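# Move shorts from hanger into basket, rehang the hanger

## Task

Remove the shorts from their hanger and place them down into the basket. Do not release them from above the rim: if the whole garment, or a third or more of it, falls in from up there, the task can fail even while a gripper still holds some of it. The entire garment must finish inside the basket, and any cloth hanging out over the rim costs score. Put the hanger back onto the rail. At the end every other hanger must still be on the rail and the rack must be standing upright.

## Robot and tools

Robot: two six-joint arms, left_arm and right_arm, each with a two-finger parallel gripper. Calibrated bases in the scene frame: left_arm at (-0.043, +0.232, 0) m, right_arm at (-0.007, -0.284, 0) m, each yawed very slightly. A two-camera stand is fixed behind the arms.

Frames. Scene frame: origin at table-top height, midway between the nominal bases; +x points out over the table, +y toward left_arm, +z up. Arm names do not match image sides. Each arm reports its end_effector_position (m) and end_effector_quat_wxyz in its own base frame. Fixed cameras and the table use the scene frame. Offsets in commands run along the axes of that arm's current Hand target. On the gripper, +z is the finger direction and the fingers open and close along y. The reported position is the point between the finger pads, just under 1 cm behind the tips; printed values can be a few cm off, worse at long reach.

Command row (shared by execute_actions and move): 14 numbers, each in [-1, 1], always both arms: left_arm dx, dy, dz, rx, ry, rz, opening, then right_arm in the same order. dx..rz are an offset from the arm's Hand target as it stood when the action or move began, not an absolute pose; 1.0 equals 0.6 m for dx/dy/dz and 180 degrees for the rotation vector rx, ry, rz. Since each call starts from the current Hand target, repeating an offset moves further. Six zeros re-request the current Hand target. Opening is absolute: +1 fully open (about 87 mm gap), +0.5 about 69 mm, 0 about 43 mm, -0.5 about 18 mm, -1 closed. A 0 opening is a real command, so to leave a gripper unchanged resend its present opening.

execute_actions(actions, cameras): actions is a list of up to 15-row tables; each row is one 1/30 s step, and a short table repeats its last row to fill 15 steps (one action = 0.5 s). Every row counts from the action's starting pose. Images return only for an empty actions list or when cameras names them (["all"], specific names, or []).

move(target, speed, blend, opening_speed, blocking, cameras): straight-line path toward one row or a list of up to 15 rows, all offsets from the same starting Hand targets. speed is in m/s, 0.002 to 2.9, default 0.25 (turns up to twice that in rad/s), one value or one per target. blend (m) rounds corners in a list; 0 stops at each. opening_speed (at least 0.2 per second on the -1..+1 scale) ramps the fingers. A first target's openings are sent at once; later ones apply on arrival after everything rests. Whole move is capped at 10 s. Paths do not avoid obstacles or the other arm; fast moves lag, stray and hit harder. Do not route a gripper close past its own base; go round it. blocking=false returns after about 0.5 s while the move continues. The result adds a move: line (done, off_target, moving, held, fault) and limits such as paced (pose clipped) or held (steps withheld). done means within 10 mm and 2 degrees; neither done nor off_target tells you about contact.

wait(seconds 0..10, cameras): runs the scene holding commands; returns early if a running move ends. stop(cameras): brakes a running move. zoom_image(camera, region [x0,y0,x1,y1], at most 504x504 px): closer view of the latest image of cam_head_left, cam_head_right, cam_high, cam_low (504x504), cam_left_wrist or cam_right_wrist (896x504). read_manual(section="licences") gives licence text only. finished_scene(scene) ends the scene irreversibly; make no further call in that reply. Scene 1 is practice and may be skipped.

Results: Hand target is the last commanded pose after clipping; the gripper often rests short of it, and only a new command (even zeros) pursues it again; then send the remaining gap as an offset. Orientation commands are clipped to within 40 degrees of the measured one. grip_measured uses the opening scale; to hold something command about 0.04 below the reading at first contact (less for a lighter grip). Joint torques include the arm's weight; joints 1 to 3 wrap at ±28 N m. Joint velocities may read within noise. Tool commands lists current commands. MOTOR HOT appears at 75 °C; at 90 °C the arm folds and idles for the rest of the scene. Avoid long loaded holds, stretched poses and pushing at unreachable targets.

Check position and tilt after each move; small moves may fail or go sideways. Avoid: dropping the shorts from above the rim, letting go of moving items, anything leaving the table, hard hits on the rack or fixed things, grippers or wrist cameras touching each other, one gripper closing on the other's fingers, toppling the rack or knocking other hangers off. Stopped arms keep pressing until commanded back past the gripper. Loose items may occasionally be nudged by outside pushes. Thinking time lets the scene run.

Each tool is called as name(argument=value, ...) on one line, values as JSON.

## Session

execute_actions(actions=[])

Nothing of this call was run. Scene 2 begins with your next reply.

execute_actions(actions=[])

Scene clock: 0.00 s.
left_arm: end_effector_position=(+0.1464, +0.0000, +0.0785) grip_measured=+1.000 end_effector_quat_wxyz=(+0.383, +0.000, +0.924, +0.000) | right_arm: end_effector_position=(+0.1464, +0.0000, +0.0785) grip_measured=+0.969 end_effector_quat_wxyz=(+0.383, +0.000, +0.924, +0.000)
Joint positions: left_arm=[0 0.283 0.438 -0.94 0 0 1] | right_arm=[0 0.283 0.438 -0.94 0 0 0.984]
Joint velocities: within noise
Joint torques (N m): no reading
Heat: left arm: 39 °C; right arm: 39 °C.
Hand target: left_arm +0.1459, +0.0000, +0.0798; +0.382, +0.000, +0.924, +0.000 | right_arm +0.1468, +0.0000, +0.0807; +0.385, +0.000, +0.923, +0.000
Tool commands: left_gripper/opening=+1.0 right_gripper/opening=+1.0

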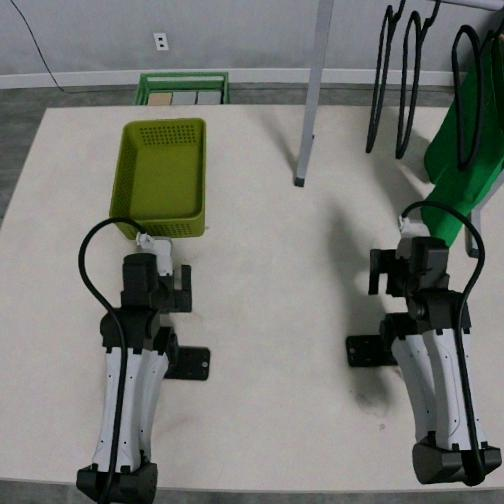

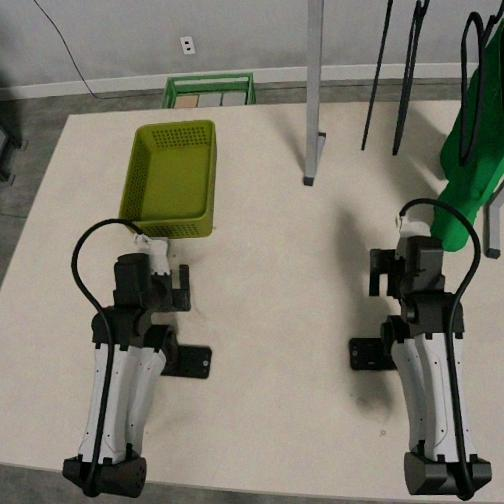

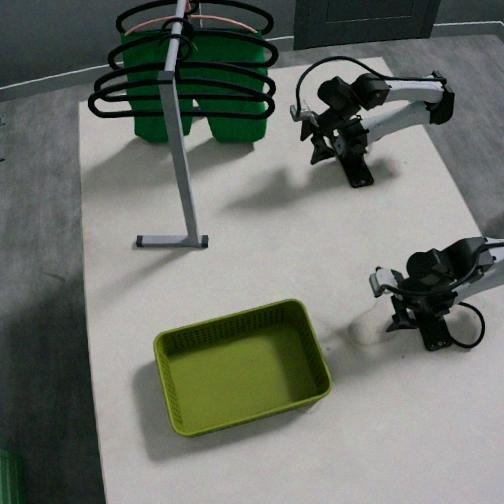

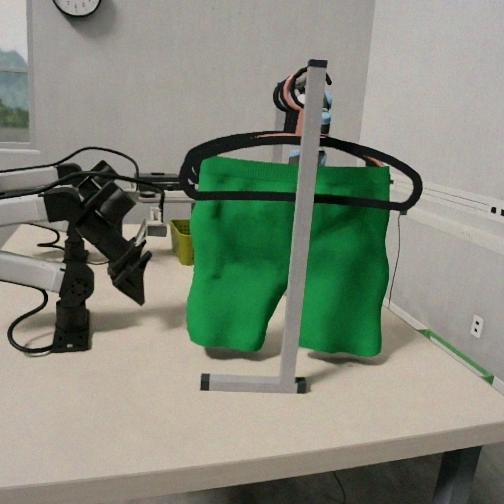

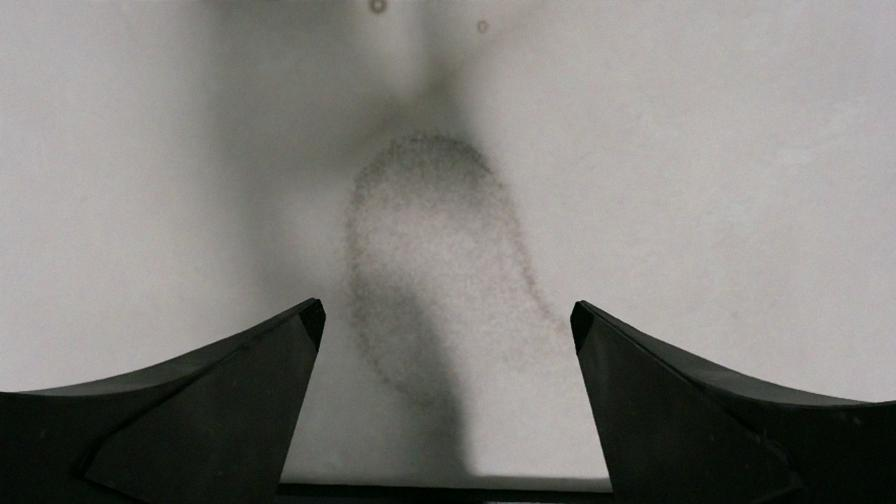

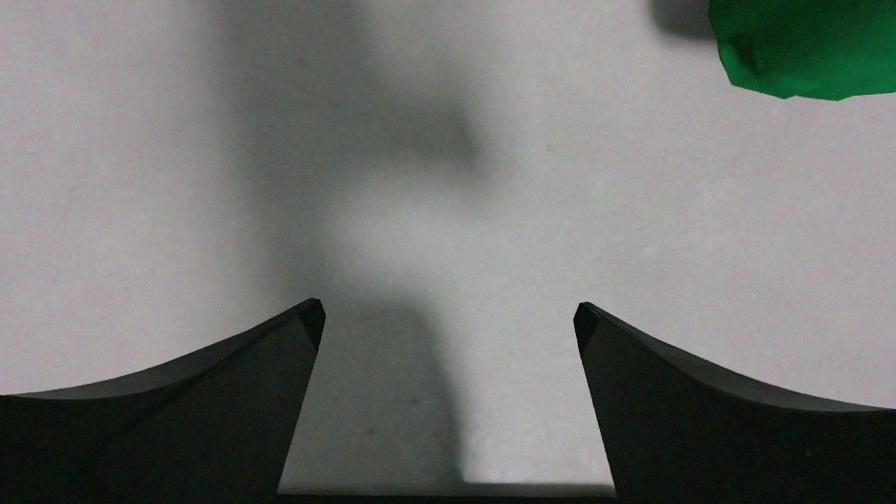

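move(target=[0,0,0,0,0,0,1,-0.474,0,-0.469,0.178,-0.3775,0.031,1], cameras=["cam_right_wrist","cam_high"], speed=0.4)

Scene clock: 14.50 s.
left_arm: end_effector_position=(+0.1464, +0.0000, +0.0785) grip_measured=+1.000 end_effector_quat_wxyz=(+0.383, +0.000, +0.924, +0.000) | right_arm: end_effector_position=(+0.1458, -0.0056, +0.4810) grip_measured=+0.969 end_effector_quat_wxyz=(+0.812, +0.151, +0.520, -0.220)
Joint positions: left_arm=[0 0.283 0.438 -0.94 0 0 1] | right_arm=[-1.505 0.202 1.149 -0.278 -0.839 0.549 0.984]
Joint torques (N m): left_arm=[0.13 2.24 7.31 1.5 -0.11 -0.03] | right_arm=[-0.5 4.49 2.43 1.28 0.19 0.19]
Heat: left arm: 42 °C; right arm: 40 °C.
Hand target: left_arm +0.1459, +0.0000, +0.0798; +0.382, +0.000, +0.924, +0.000 | right_arm +0.1471, +0.0000, +0.4808; +0.813, +0.142, +0.519, -0.222
Off the commanded pose: left_arm 0.001 m, 0 deg | right_arm 0.006 m, 1 deg.
shoulder posture changed (right arm): the wrist came as close to joint 1's axis as it can, and the arm is now in the other of its two shoulder postures.
move: done
Images, in order (width x height): cam_high 504x504, cam_right_wrist 896x504.

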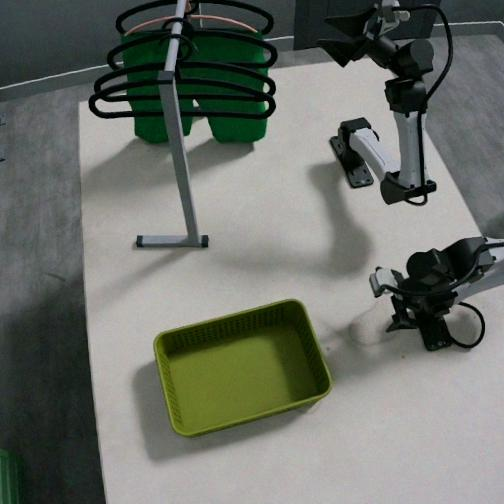

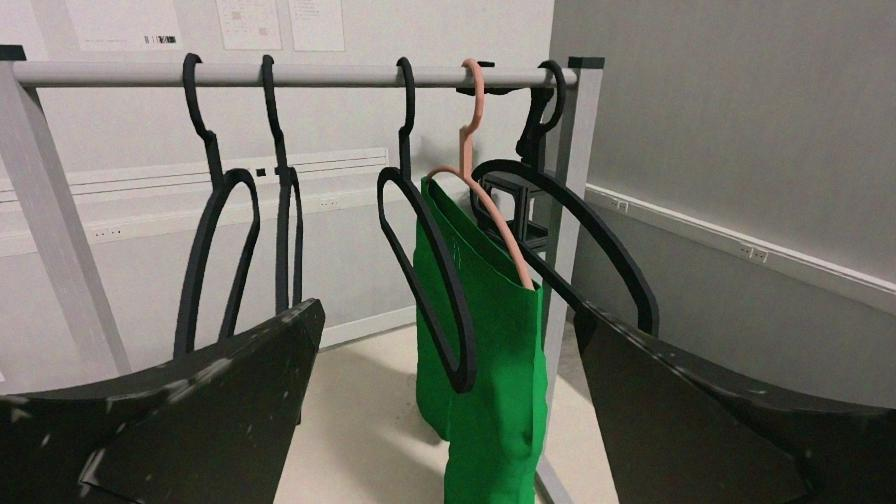

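move(target=[0,0,0,0,0,0,1,0.148,-0.089,0.294,-0.105,0.137,0.023,0], cameras=["cam_right_wrist","cam_high","cam_low"])

Scene clock: 67.27 s.
left_arm: end_effector_position=(+0.1464, +0.0000, +0.0785) grip_measured=+1.000 end_effector_quat_wxyz=(+0.383, +0.000, +0.924, +0.000) | right_arm: end_effector_position=(+0.2896, -0.1464, +0.4728) grip_measured=+0.000 end_effector_quat_wxyz=(+0.706, +0.070, +0.701, -0.067)
Joint positions: left_arm=[0 0.283 0.438 -0.94 0 0 1] | right_arm=[-0.767 1.089 1.562 -0.465 -0.573 0.01 0.5]
Joint torques (N m): left_arm=[0.16 2.22 7.32 1.5 -0.1 -0.02] | right_arm=[0.88 -0.53 8.09 1.69 0.16 0.01]
Heat: left arm: 45 °C; right arm: 42 °C.
Hand target: left_arm +0.1459, +0.0000, +0.0798; +0.382, +0.000, +0.924, +0.000 | right_arm +0.2898, -0.1464, +0.4748; +0.704, +0.070, +0.703, -0.071
Off the commanded pose: left_arm 0.001 m, 0 deg | right_arm 0.002 m, 1 deg.
shoulder posture changed (right arm): the wrist came as close to joint 1's axis as it can, and the arm is now in the other of its two shoulder postures.
move: done
Images, in order (width x height): cam_high 504x504, cam_low 504x504, cam_right_wrist 896x504.

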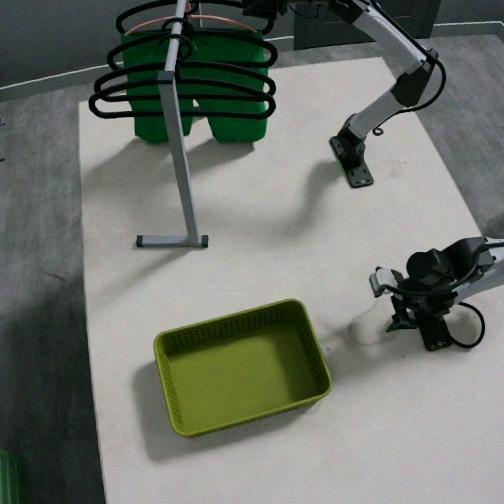

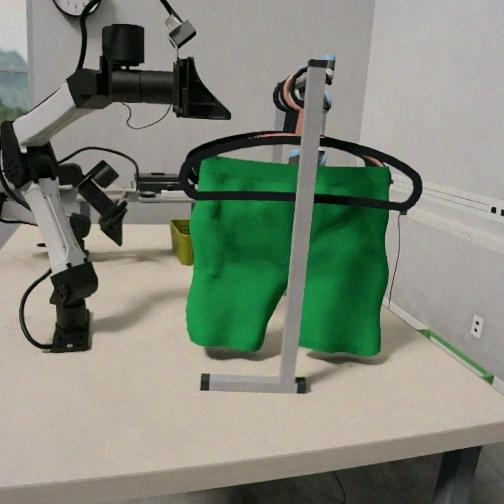

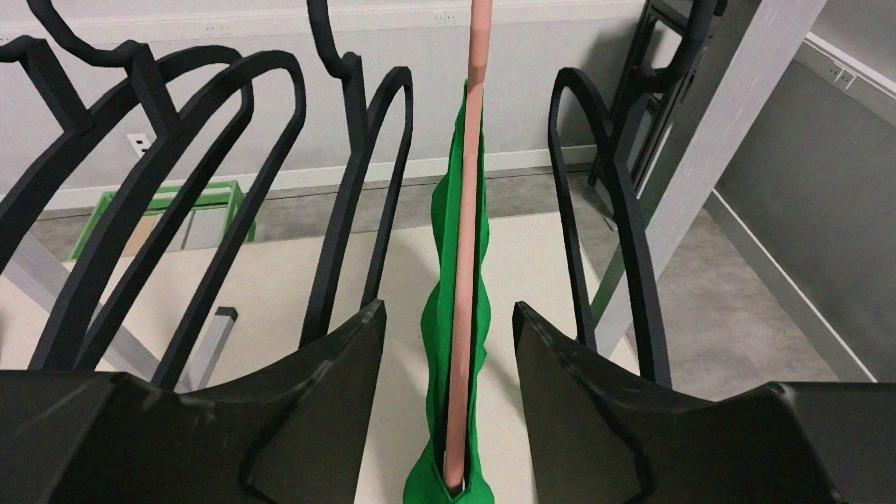

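move(target=[0,0,0,0,0,0,1,-0.008,-0.023,0.117,0.02,0,0,0], cameras=["cam_right_wrist","cam_low"])

Scene clock: 81.33 s.
left_arm: end_effector_position=(+0.1464, +0.0000, +0.0785) grip_measured=+1.000 end_effector_quat_wxyz=(+0.383, +0.000, +0.924, +0.000) | right_arm: end_effector_position=(+0.3551, -0.1735, +0.4690) grip_measured=+0.000 end_effector_quat_wxyz=(+0.693, +0.098, +0.710, -0.082)
Joint positions: left_arm=[0 0.283 0.438 -0.94 0 0 1] | right_arm=[-0.61 1.302 1.696 -0.422 -0.354 0.009 0.5]
Joint torques (N m): left_arm=[0.13 2.22 7.31 1.5 -0.1 -0.03] | right_arm=[0.81 -2.77 8.46 2.05 0.14 0.02]
Heat: left arm: 45 °C; right arm: 41 °C.
Hand target: left_arm +0.1459, +0.0000, +0.0798; +0.382, +0.000, +0.924, +0.000 | right_arm +0.3559, -0.1738, +0.4797; +0.701, +0.092, +0.701, -0.093
Off the commanded pose: left_arm 0.001 m, 0 deg | right_arm 0.011 m, 2 deg.
move: off_target (right_arm)
Images, in order (width x height): cam_low 504x504, cam_right_wrist 896x504.

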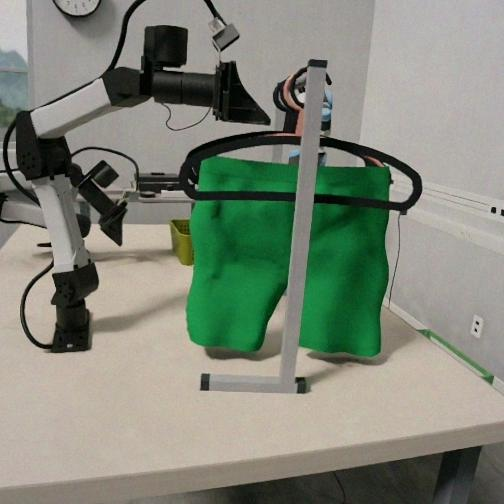

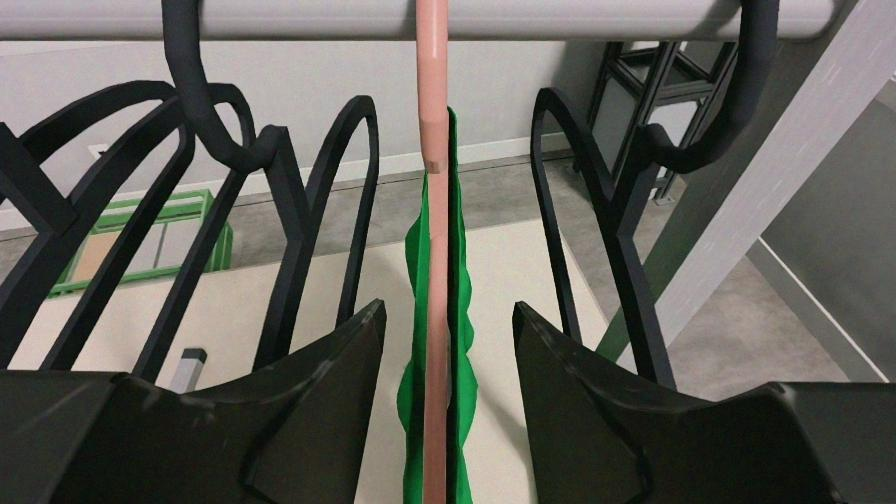

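move(target=[[0,0,0,0,0,0,1,0.013,0.01,0.105,0,0,0,0],[0,0,0,0,0,0,1,0.013,0.01,0.105,0,0,0,-1]], cameras=["cam_right_wrist","cam_low"], speed=0.12, opening_speed=1.5)

Scene clock: 95.27 s.
left_arm: end_effector_position=(+0.1464, +0.0000, +0.0785) grip_measured=+1.000 end_effector_quat_wxyz=(+0.383, +0.000, +0.924, +0.000) | right_arm: end_effector_position=(+0.4156, -0.1836, +0.4626) grip_measured=-0.776 end_effector_quat_wxyz=(+0.693, +0.097, +0.709, -0.084)
Joint positions: left_arm=[0 0.283 0.438 -0.94 0 0 1] | right_arm=[-0.515 1.479 1.799 -0.345 -0.258 0.009 0.112]
Joint torques (N m): left_arm=[0.13 2.22 7.32 1.5 -0.1 -0.02] | right_arm=[0.76 -4.03 8.88 2.07 0.13 0.03]
Heat: left arm: 46 °C; right arm: 43 °C.
Hand target: left_arm +0.1459, +0.0000, +0.0798; +0.382, +0.000, +0.924, +0.000 | right_arm +0.4183, -0.1844, +0.4719; +0.701, +0.092, +0.701, -0.093
Off the commanded pose: left_arm 0.001 m, 0 deg | right_arm 0.010 m, 2 deg.
move: done
Images, in order (width x height): cam_low 504x504, cam_right_wrist 896x504.

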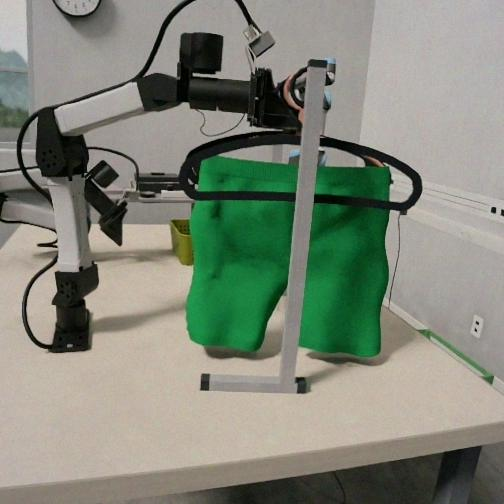

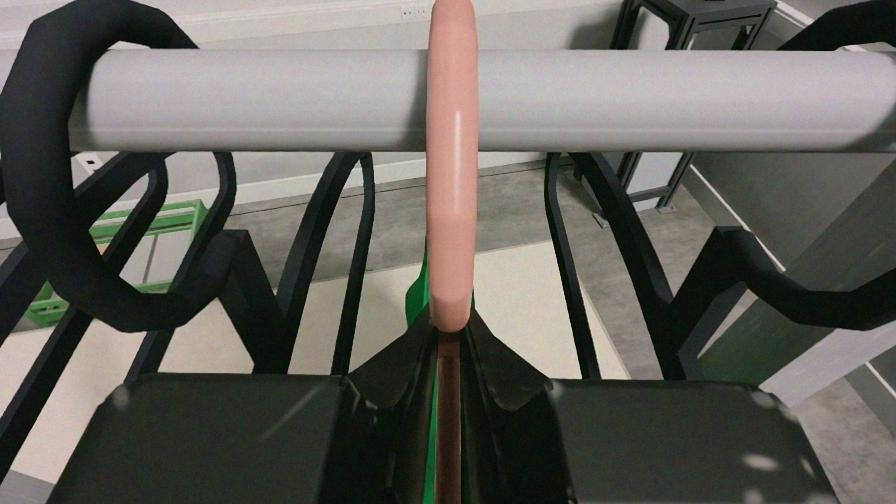

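move(target=[[0,0,0,0,0,0,1,-0.125,0,0,0,0,0,-1],[0,0,0,0,0,0,1,-0.125,0,-0.307,0,0,0,-1]], cameras=["cam_right_wrist","cam_low","cam_high"], speed=0.2)

Scene clock: 136.53 s.
left_arm: end_effector_position=(+0.1464, +0.0000, +0.0785) grip_measured=+1.000 end_effector_quat_wxyz=(+0.383, +0.000, +0.924, +0.000) | right_arm: end_effector_position=(+0.2404, -0.1362, +0.5346) grip_measured=-0.776 end_effector_quat_wxyz=(+0.687, +0.107, +0.714, -0.081)
Joint positions: left_arm=[0 0.283 0.438 -0.94 0 0 1] | right_arm=[-0.902 1.226 2.095 -0.923 -0.636 0 0.112]
Joint torques (N m): left_arm=[0.13 2.21 7.32 1.5 -0.1 -0.03] | right_arm=[-0.57 -0.91 4.42 2.29 -0.14 0.11]
Heat: left arm: 46 °C; right arm: 48 °C.
Hand target: left_arm +0.1459, +0.0000, +0.0798; +0.382, +0.000, +0.924, +0.000 | right_arm +0.2403, -0.1364, +0.5468; +0.701, +0.092, +0.701, -0.093
Off the commanded pose: left_arm 0.001 m, 0 deg | right_arm 0.012 m, 3 deg.
move: off_target (right_arm)
Images, in order (width x height): cam_high 504x504, cam_low 504x504, cam_right_wrist 896x504.

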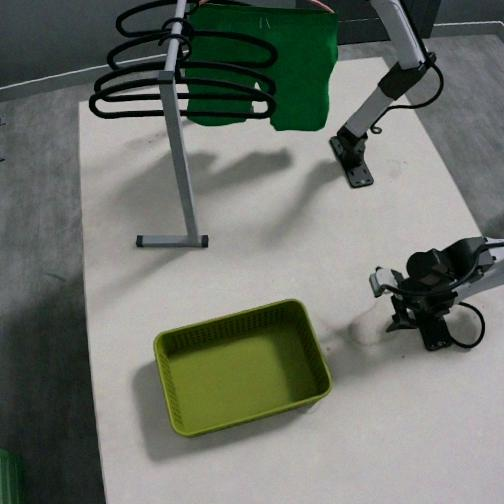

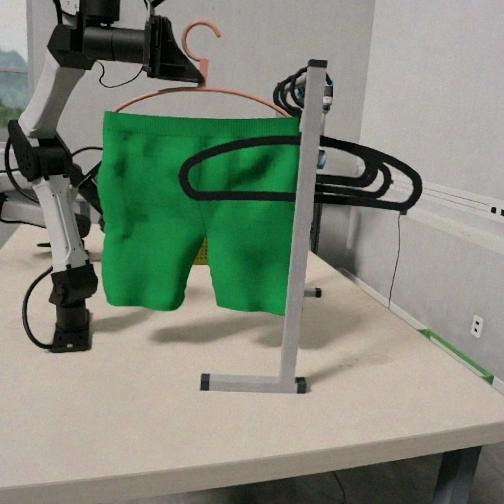

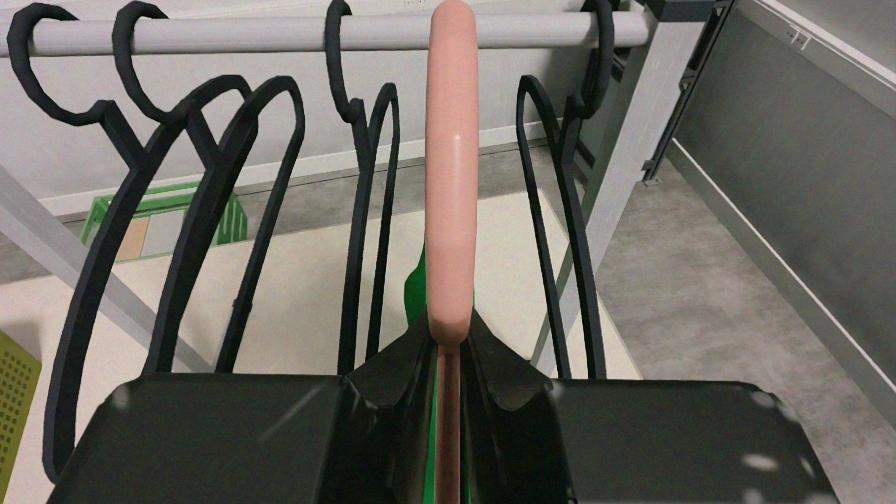

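move(target=[[0,0,0,0,0,0,1,0.48,0,0,0,0,0,-1],[0,0,0,0,0,0,1,0.48,0.236,0.005,-0.278,0,0,-1],[0,0,0,0,0,0,1,0.48,0.45,0,-0.545,0,0,-1]], cameras=["all"], speed=0.3, blend=[0.0,0.05,0])

Scene clock: 165.33 s.
left_arm: end_effector_position=(+0.1464, +0.0000, +0.0785) grip_measured=+1.000 end_effector_quat_wxyz=(+0.383, +0.000, +0.924, +0.000) | right_arm: end_effector_position=(+0.3086, +0.1226, +0.2486) grip_measured=-0.776 end_effector_quat_wxyz=(+0.533, -0.439, +0.555, +0.463)
Joint positions: left_arm=[0 0.283 0.438 -0.94 0 0 1] | right_arm=[-0.179 1.368 0.854 0.329 -1.562 -0.137 0.112]
Joint torques (N m): left_arm=[0.13 2.21 7.31 1.5 -0.1 -0.03] | right_arm=[0.79 -3.59 10.22 1.47 -0.32 0.01]
Heat: left arm: 46 °C; right arm: 51 °C.
Hand target: left_arm +0.1459, +0.0000, +0.0798; +0.382, +0.000, +0.924, +0.000 | right_arm +0.3104, +0.1239, +0.2584; +0.529, -0.470, +0.529, +0.469
Off the commanded pose: left_arm 0.001 m, 0 deg | right_arm 0.010 m, 5 deg.
joint sent to its limit (right arm) — joint 5 (wrist yaw), lower limit. The joint targets still meet the commanded pose.
move: off_target (right_arm)

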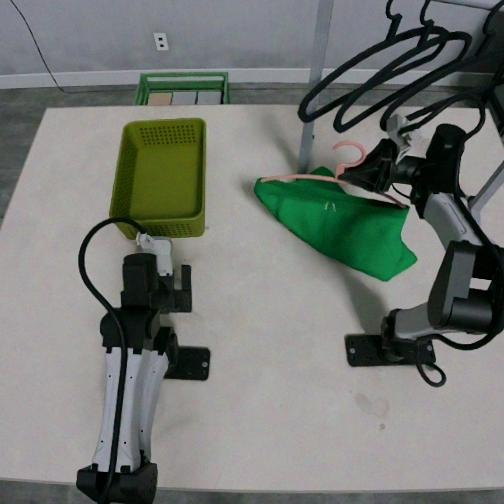

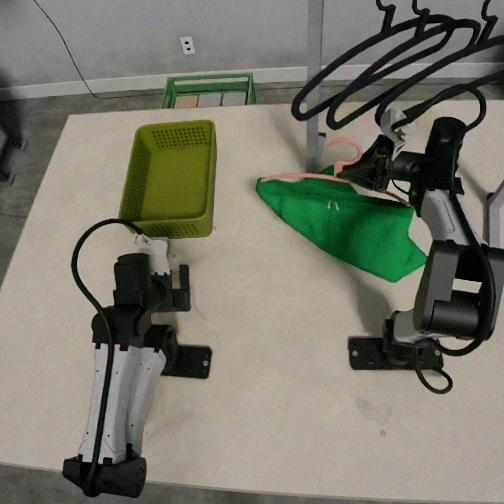

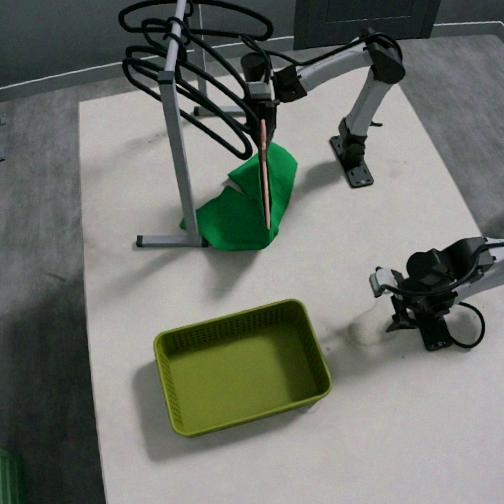

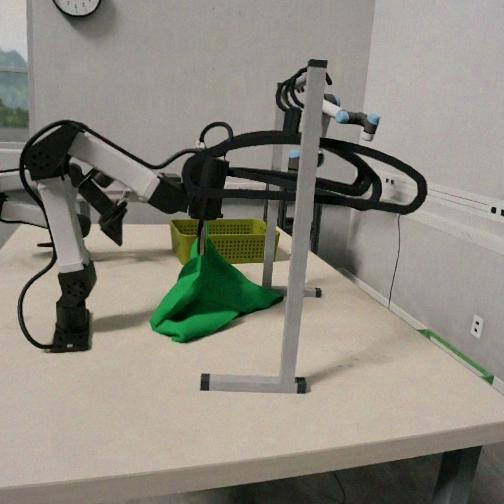

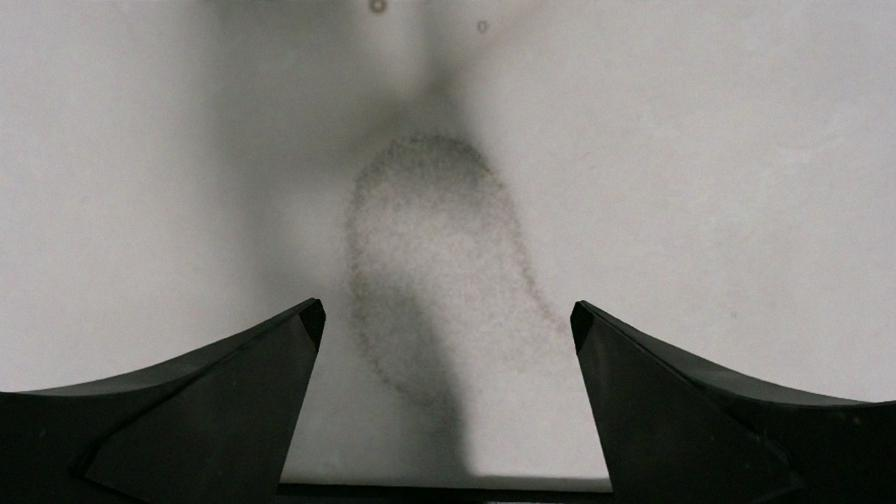

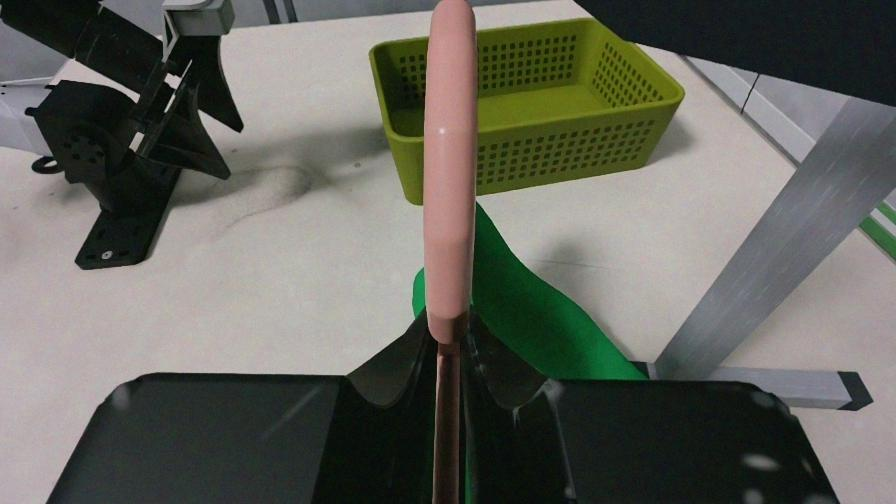

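move(target=[[-0.294,0,-0.177,0,0,0,0.3,-0.137,0.086,0.043,0.028,0,0,-1],[-0.454,-0.135,0.005,0.513,-0.185,0.213,0.3,-0.137,0.086,0.043,0.028,0,0,-1]], cameras=["all"], speed=0.4, blend=[0.03,0])

Scene clock: 196.77 s.
left_arm: end_effector_position=(+0.3375, -0.0803, +0.2644) grip_measured=+0.300 end_effector_quat_wxyz=(+0.530, +0.455, +0.591, -0.404) | right_arm: end_effector_position=(+0.2617, +0.1542, +0.3261) grip_measured=-0.776 end_effector_quat_wxyz=(+0.534, -0.432, +0.562, +0.460)
Joint positions: left_arm=[0.278 1.734 1.593 -1.554 1.457 1.699 0.65] | right_arm=[-0.078 1.115 0.962 0.105 -1.444 0.007 0.112]
Joint torques (N m): left_arm=[-0.29 -6.16 8.18 -0.04 0.52 0.11] | right_arm=[0.8 -3.14 10.56 1.45 0.11 0.02]
Heat: left arm: 47 °C; right arm: 48 °C.
Hand target: left_arm +0.3408, -0.0810, +0.2700; +0.464, +0.534, +0.464, -0.533 | right_arm +0.2622, +0.1558, +0.3407; +0.549, -0.446, +0.549, +0.445
Off the commanded pose: left_arm 0.007 m, 24 deg | right_arm 0.015 m, 3 deg.
joint sent to its limit (left arm) — joint 4 (wrist pitch), lower limit. The joint targets are off in orientation, not in position.
move: off_target (left_arm, right_arm)

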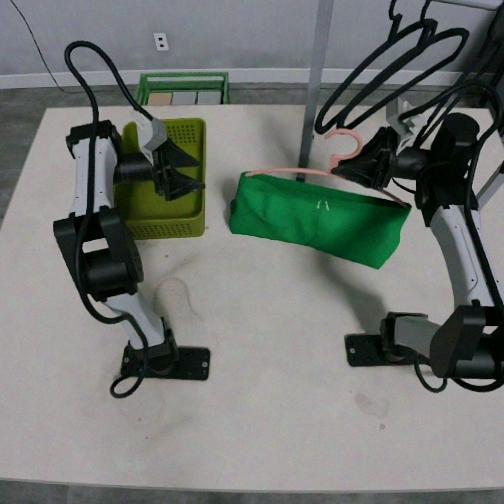

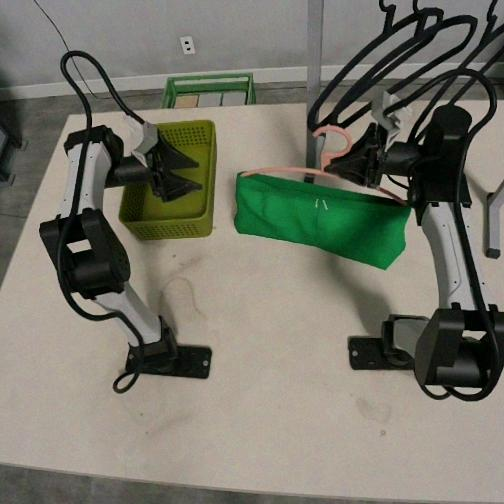

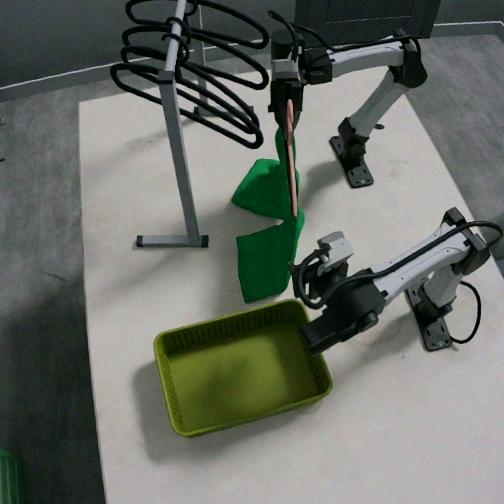

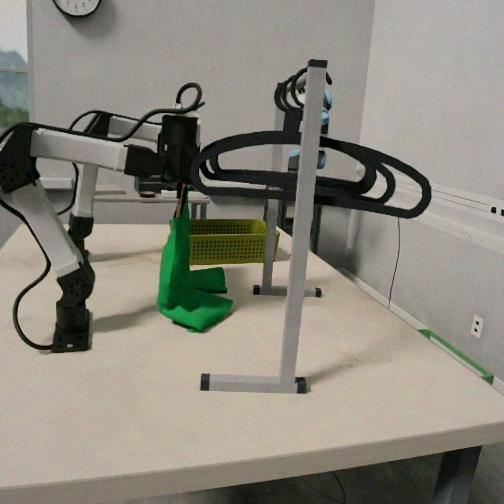

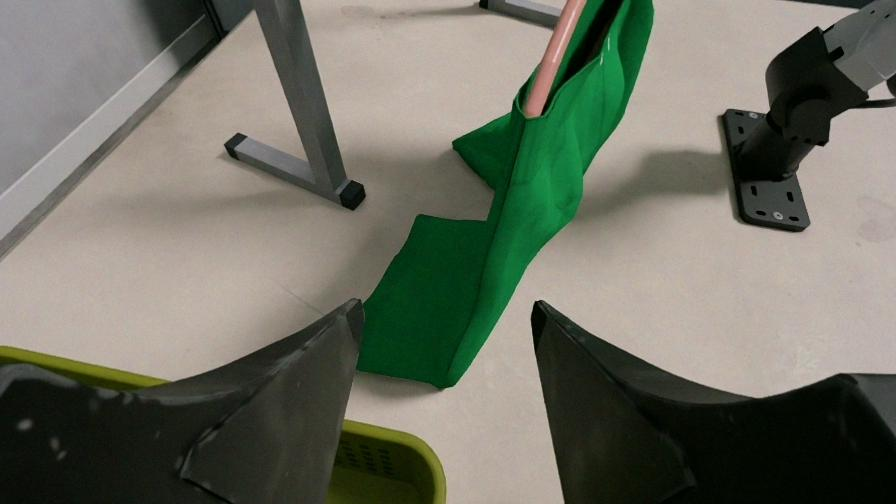

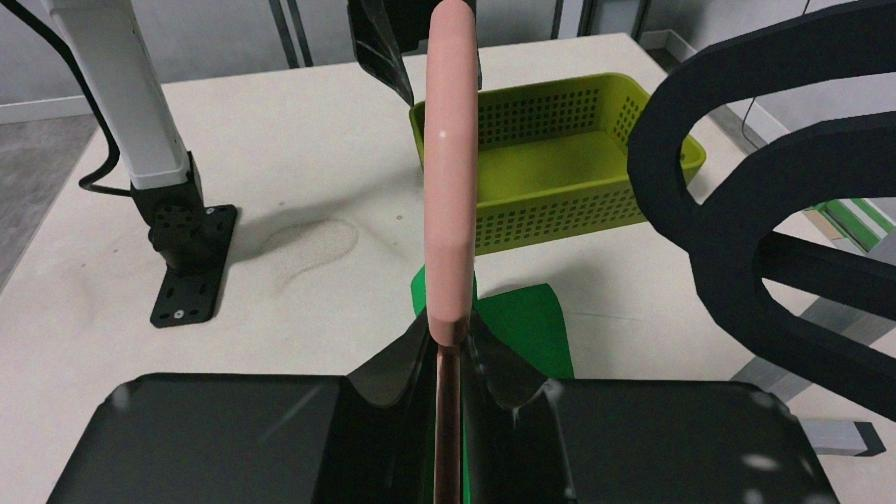

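move(target=[0.04,0.013,0.19,-0.128,0,0,0.3,0,0,0,0,0,0,-1], cameras=["cam_left_wrist"], speed=0.2)

Scene clock: 218.57 s.
left_arm: end_effector_position=(+0.3280, -0.1942, +0.2381) grip_measured=+0.300 end_effector_quat_wxyz=(+0.477, +0.513, +0.494, -0.516) | right_arm: end_effector_position=(+0.2617, +0.1542, +0.3261) grip_measured=-0.776 end_effector_quat_wxyz=(+0.534, -0.432, +0.562, +0.460)
Joint positions: left_arm=[-0.058 1.824 1.532 -1.261 1.558 1.533 0.65] | right_arm=[-0.078 1.115 0.962 0.105 -1.444 0.007 0.112]
Joint torques (N m): left_arm=[0.32 -7.91 8.21 0.37 0.53 -0.15] | right_arm=[0.8 -3.14 10.54 1.45 0.11 0.02]
Heat: left arm: 47 °C; right arm: 51 °C.
Hand target: left_arm +0.3327, -0.1950, +0.2459; +0.561, +0.430, +0.561, -0.430 | right_arm +0.2622, +0.1558, +0.3407; +0.549, -0.446, +0.549, +0.445
Off the commanded pose: left_arm 0.009 m, 18 deg | right_arm 0.015 m, 3 deg.
joint sent to its limit (left arm) — joint 5 (wrist yaw), upper limit. The joint targets are off in orientation, not in position.
move: off_target (left_arm, right_arm)
Images, in order (width x height): cam_left_wrist 896x504.

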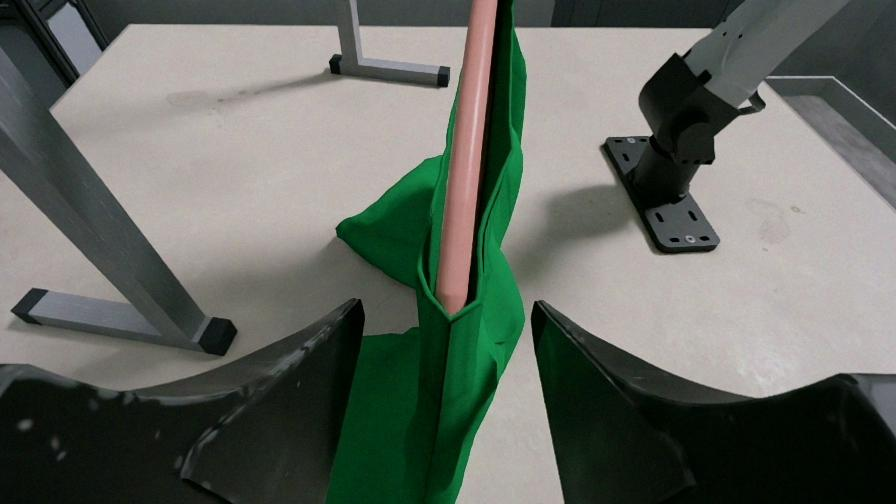

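move(target=[[0.02,-0.001,0.006,0.1,0,0,0.3,0,0,0,0,0,0,-1],[0.02,-0.001,0.006,0.1,0,0,-1,0,0,0,0,0,0,-1]], cameras=["cam_left_wrist"], speed=0.2, opening_speed=2)

Scene clock: 230.13 s.
left_arm: end_effector_position=(+0.3316, -0.1961, +0.2371) grip_measured=-0.741 end_effector_quat_wxyz=(+0.484, +0.520, +0.484, -0.511) | right_arm: end_effector_position=(+0.2632, +0.1539, +0.3260) grip_measured=-0.776 end_effector_quat_wxyz=(+0.537, -0.432, +0.562, +0.456)
Joint positions: left_arm=[-0.062 1.829 1.532 -1.227 1.561 1.532 0.129] | right_arm=[-0.078 1.115 0.962 0.105 -1.437 0 0.112]
Joint torques (N m): left_arm=[-0.29 -7.06 5.97 0.41 0.5 -0.08] | right_arm=[0.83 -3.12 10.61 1.44 0.04 0.1]
Heat: left arm: 48 °C; right arm: 52 °C.
Hand target: left_arm +0.3331, -0.1986, +0.2341; +0.487, +0.513, +0.487, -0.512 | right_arm +0.2622, +0.1558, +0.3406; +0.549, -0.446, +0.549, +0.445
Off the commanded pose: left_arm 0.004 m, 1 deg | right_arm 0.015 m, 3 deg.
joint sent to its limit (left arm) — joint 5 (wrist yaw), upper limit. The joint targets still meet the commanded pose.
move: off_target (right_arm)
Images, in order (width x height): cam_left_wrist 896x504.

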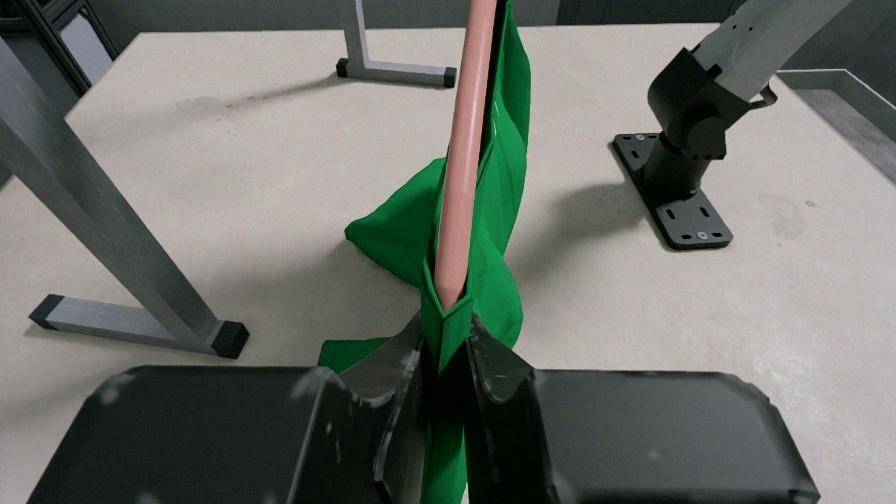

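move(target=[[0,0,0,0,0,0,0.2,0,0,0,0,0,0,-1],[0.06,0,0.0,0,0,0,0.2,0,0,0,0,0,0,-1],[0.06,0,0.0,0,0,0,-1,0,0,0,0,0,0,-1]], cameras=["cam_left_wrist","cam_head_left"], speed=0.2, opening_speed=2)

Scene clock: 239.60 s.
left_arm: end_effector_position=(+0.3343, -0.1963, +0.2025) grip_measured=-0.715 end_effector_quat_wxyz=(+0.483, +0.518, +0.486, -0.513) | right_arm: end_effector_position=(+0.2650, +0.1535, +0.3274) grip_measured=-0.775 end_effector_quat_wxyz=(+0.543, -0.435, +0.560, +0.450)
Joint positions: left_arm=[-0.062 1.873 1.45 -1.159 1.562 1.583 0.143] | right_arm=[-0.078 1.115 0.967 0.102 -1.43 -0.014 0.113]
Joint torques (N m): left_arm=[-0.31 -7.87 4.6 0.36 0.49 0.05] | right_arm=[0.85 -3.04 10.26 1.43 -0.04 0.18]
Heat: left arm: 47 °C; right arm: 53 °C.
Hand target: left_arm +0.3331, -0.1985, +0.1980; +0.487, +0.513, +0.487, -0.512 | right_arm +0.2622, +0.1558, +0.3406; +0.549, -0.446, +0.549, +0.445
Off the commanded pose: left_arm 0.005 m, 1 deg | right_arm 0.014 m, 2 deg.
joint sent to its limit (left arm) — joint 5 (wrist yaw), upper limit. The joint targets still meet the commanded pose.
move: off_target (right_arm)
Images, in order (width x height): cam_head_left 504x504, cam_left_wrist 896x504.

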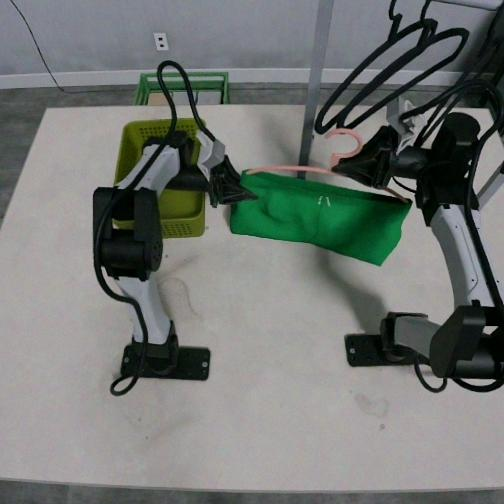

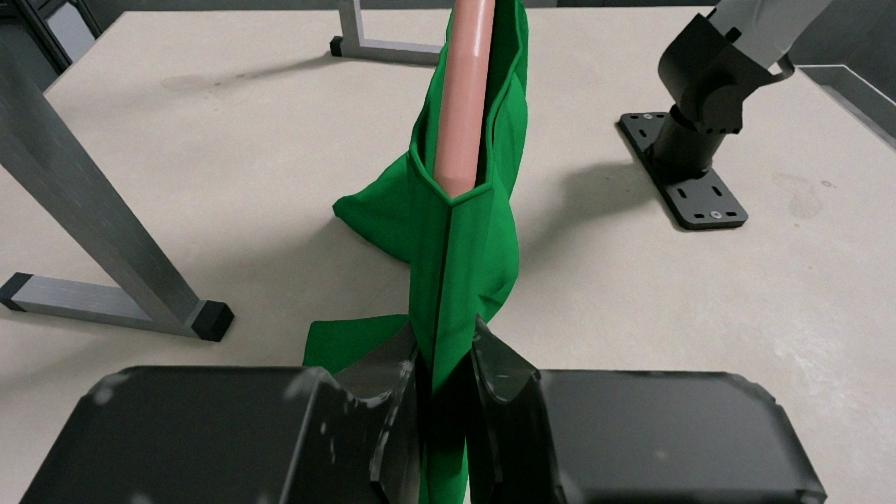

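move(target=[0,0,0,0,0,0,-1,0,0,0,0,-0.222,0,-1], cameras=["all"])

Scene clock: 250.93 s.
left_arm: end_effector_position=(+0.3376, -0.1904, +0.2020) grip_measured=-0.703 end_effector_quat_wxyz=(+0.486, +0.515, +0.491, -0.508) | right_arm: end_effector_position=(+0.2560, +0.1544, +0.3105) grip_measured=-0.763 end_effector_quat_wxyz=(+0.659, -0.303, +0.499, +0.474)
Joint positions: left_arm=[-0.045 1.873 1.45 -1.159 1.559 1.583 0.149] | right_arm=[-0.064 1.146 0.444 1.493 -1.108 0.812 0.118]
Joint torques (N m): left_arm=[-1.85 -7.94 4.49 0.37 0.53 0.03] | right_arm=[3.15 -2.15 7.17 1.53 2.02 0.6]
Heat: left arm: 45 °C; right arm: 53 °C.
Hand target: left_arm +0.3331, -0.1985, +0.1980; +0.487, +0.513, +0.487, -0.512 | right_arm +0.2623, +0.1558, +0.3405; +0.704, -0.267, +0.329, +0.570
Off the commanded pose: left_arm 0.010 m, 1 deg | right_arm 0.031 m, 23 deg.
joint sent to its limit (left arm) — joint 5 (wrist yaw), upper limit. The joint targets still meet the commanded pose.
joint sent to its limit (right arm) — joint 4 (wrist pitch), upper limit. The joint targets are off in position and orientation.
move: off_target (right_arm)

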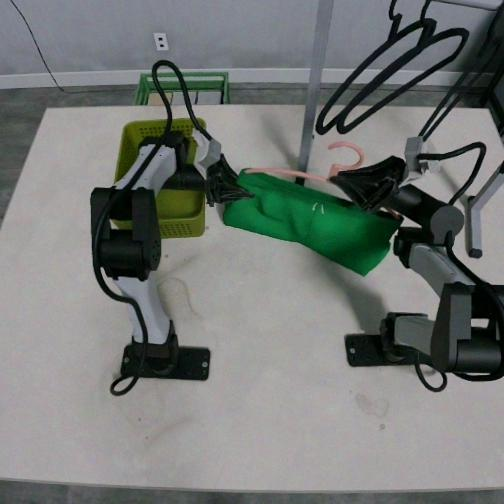

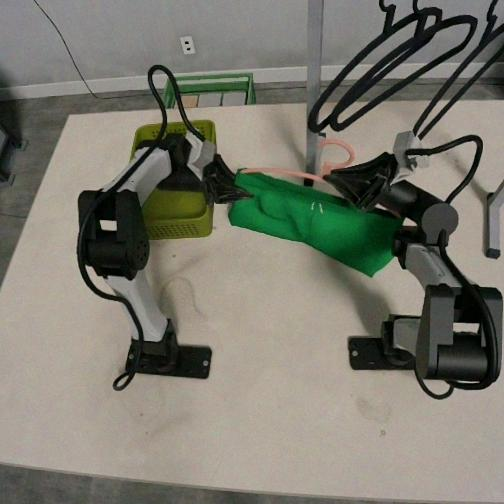

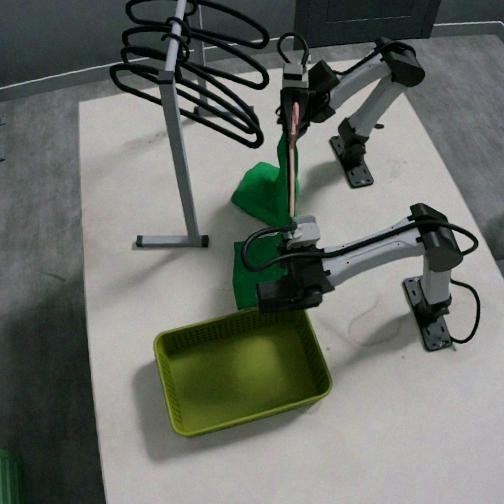

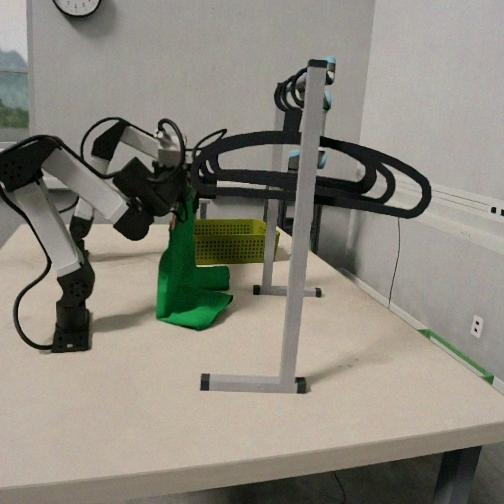

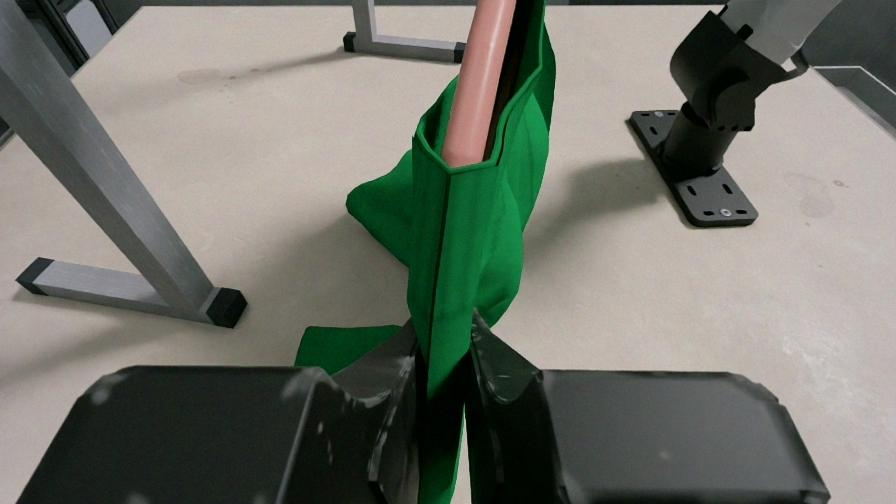

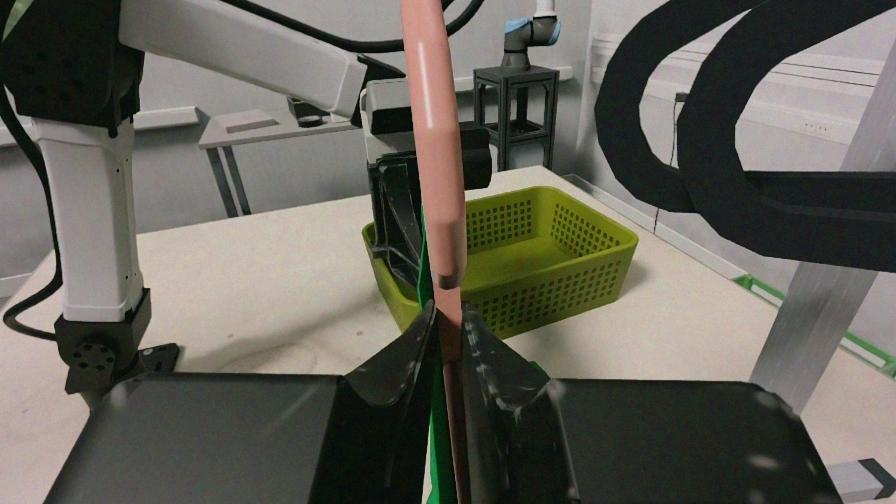

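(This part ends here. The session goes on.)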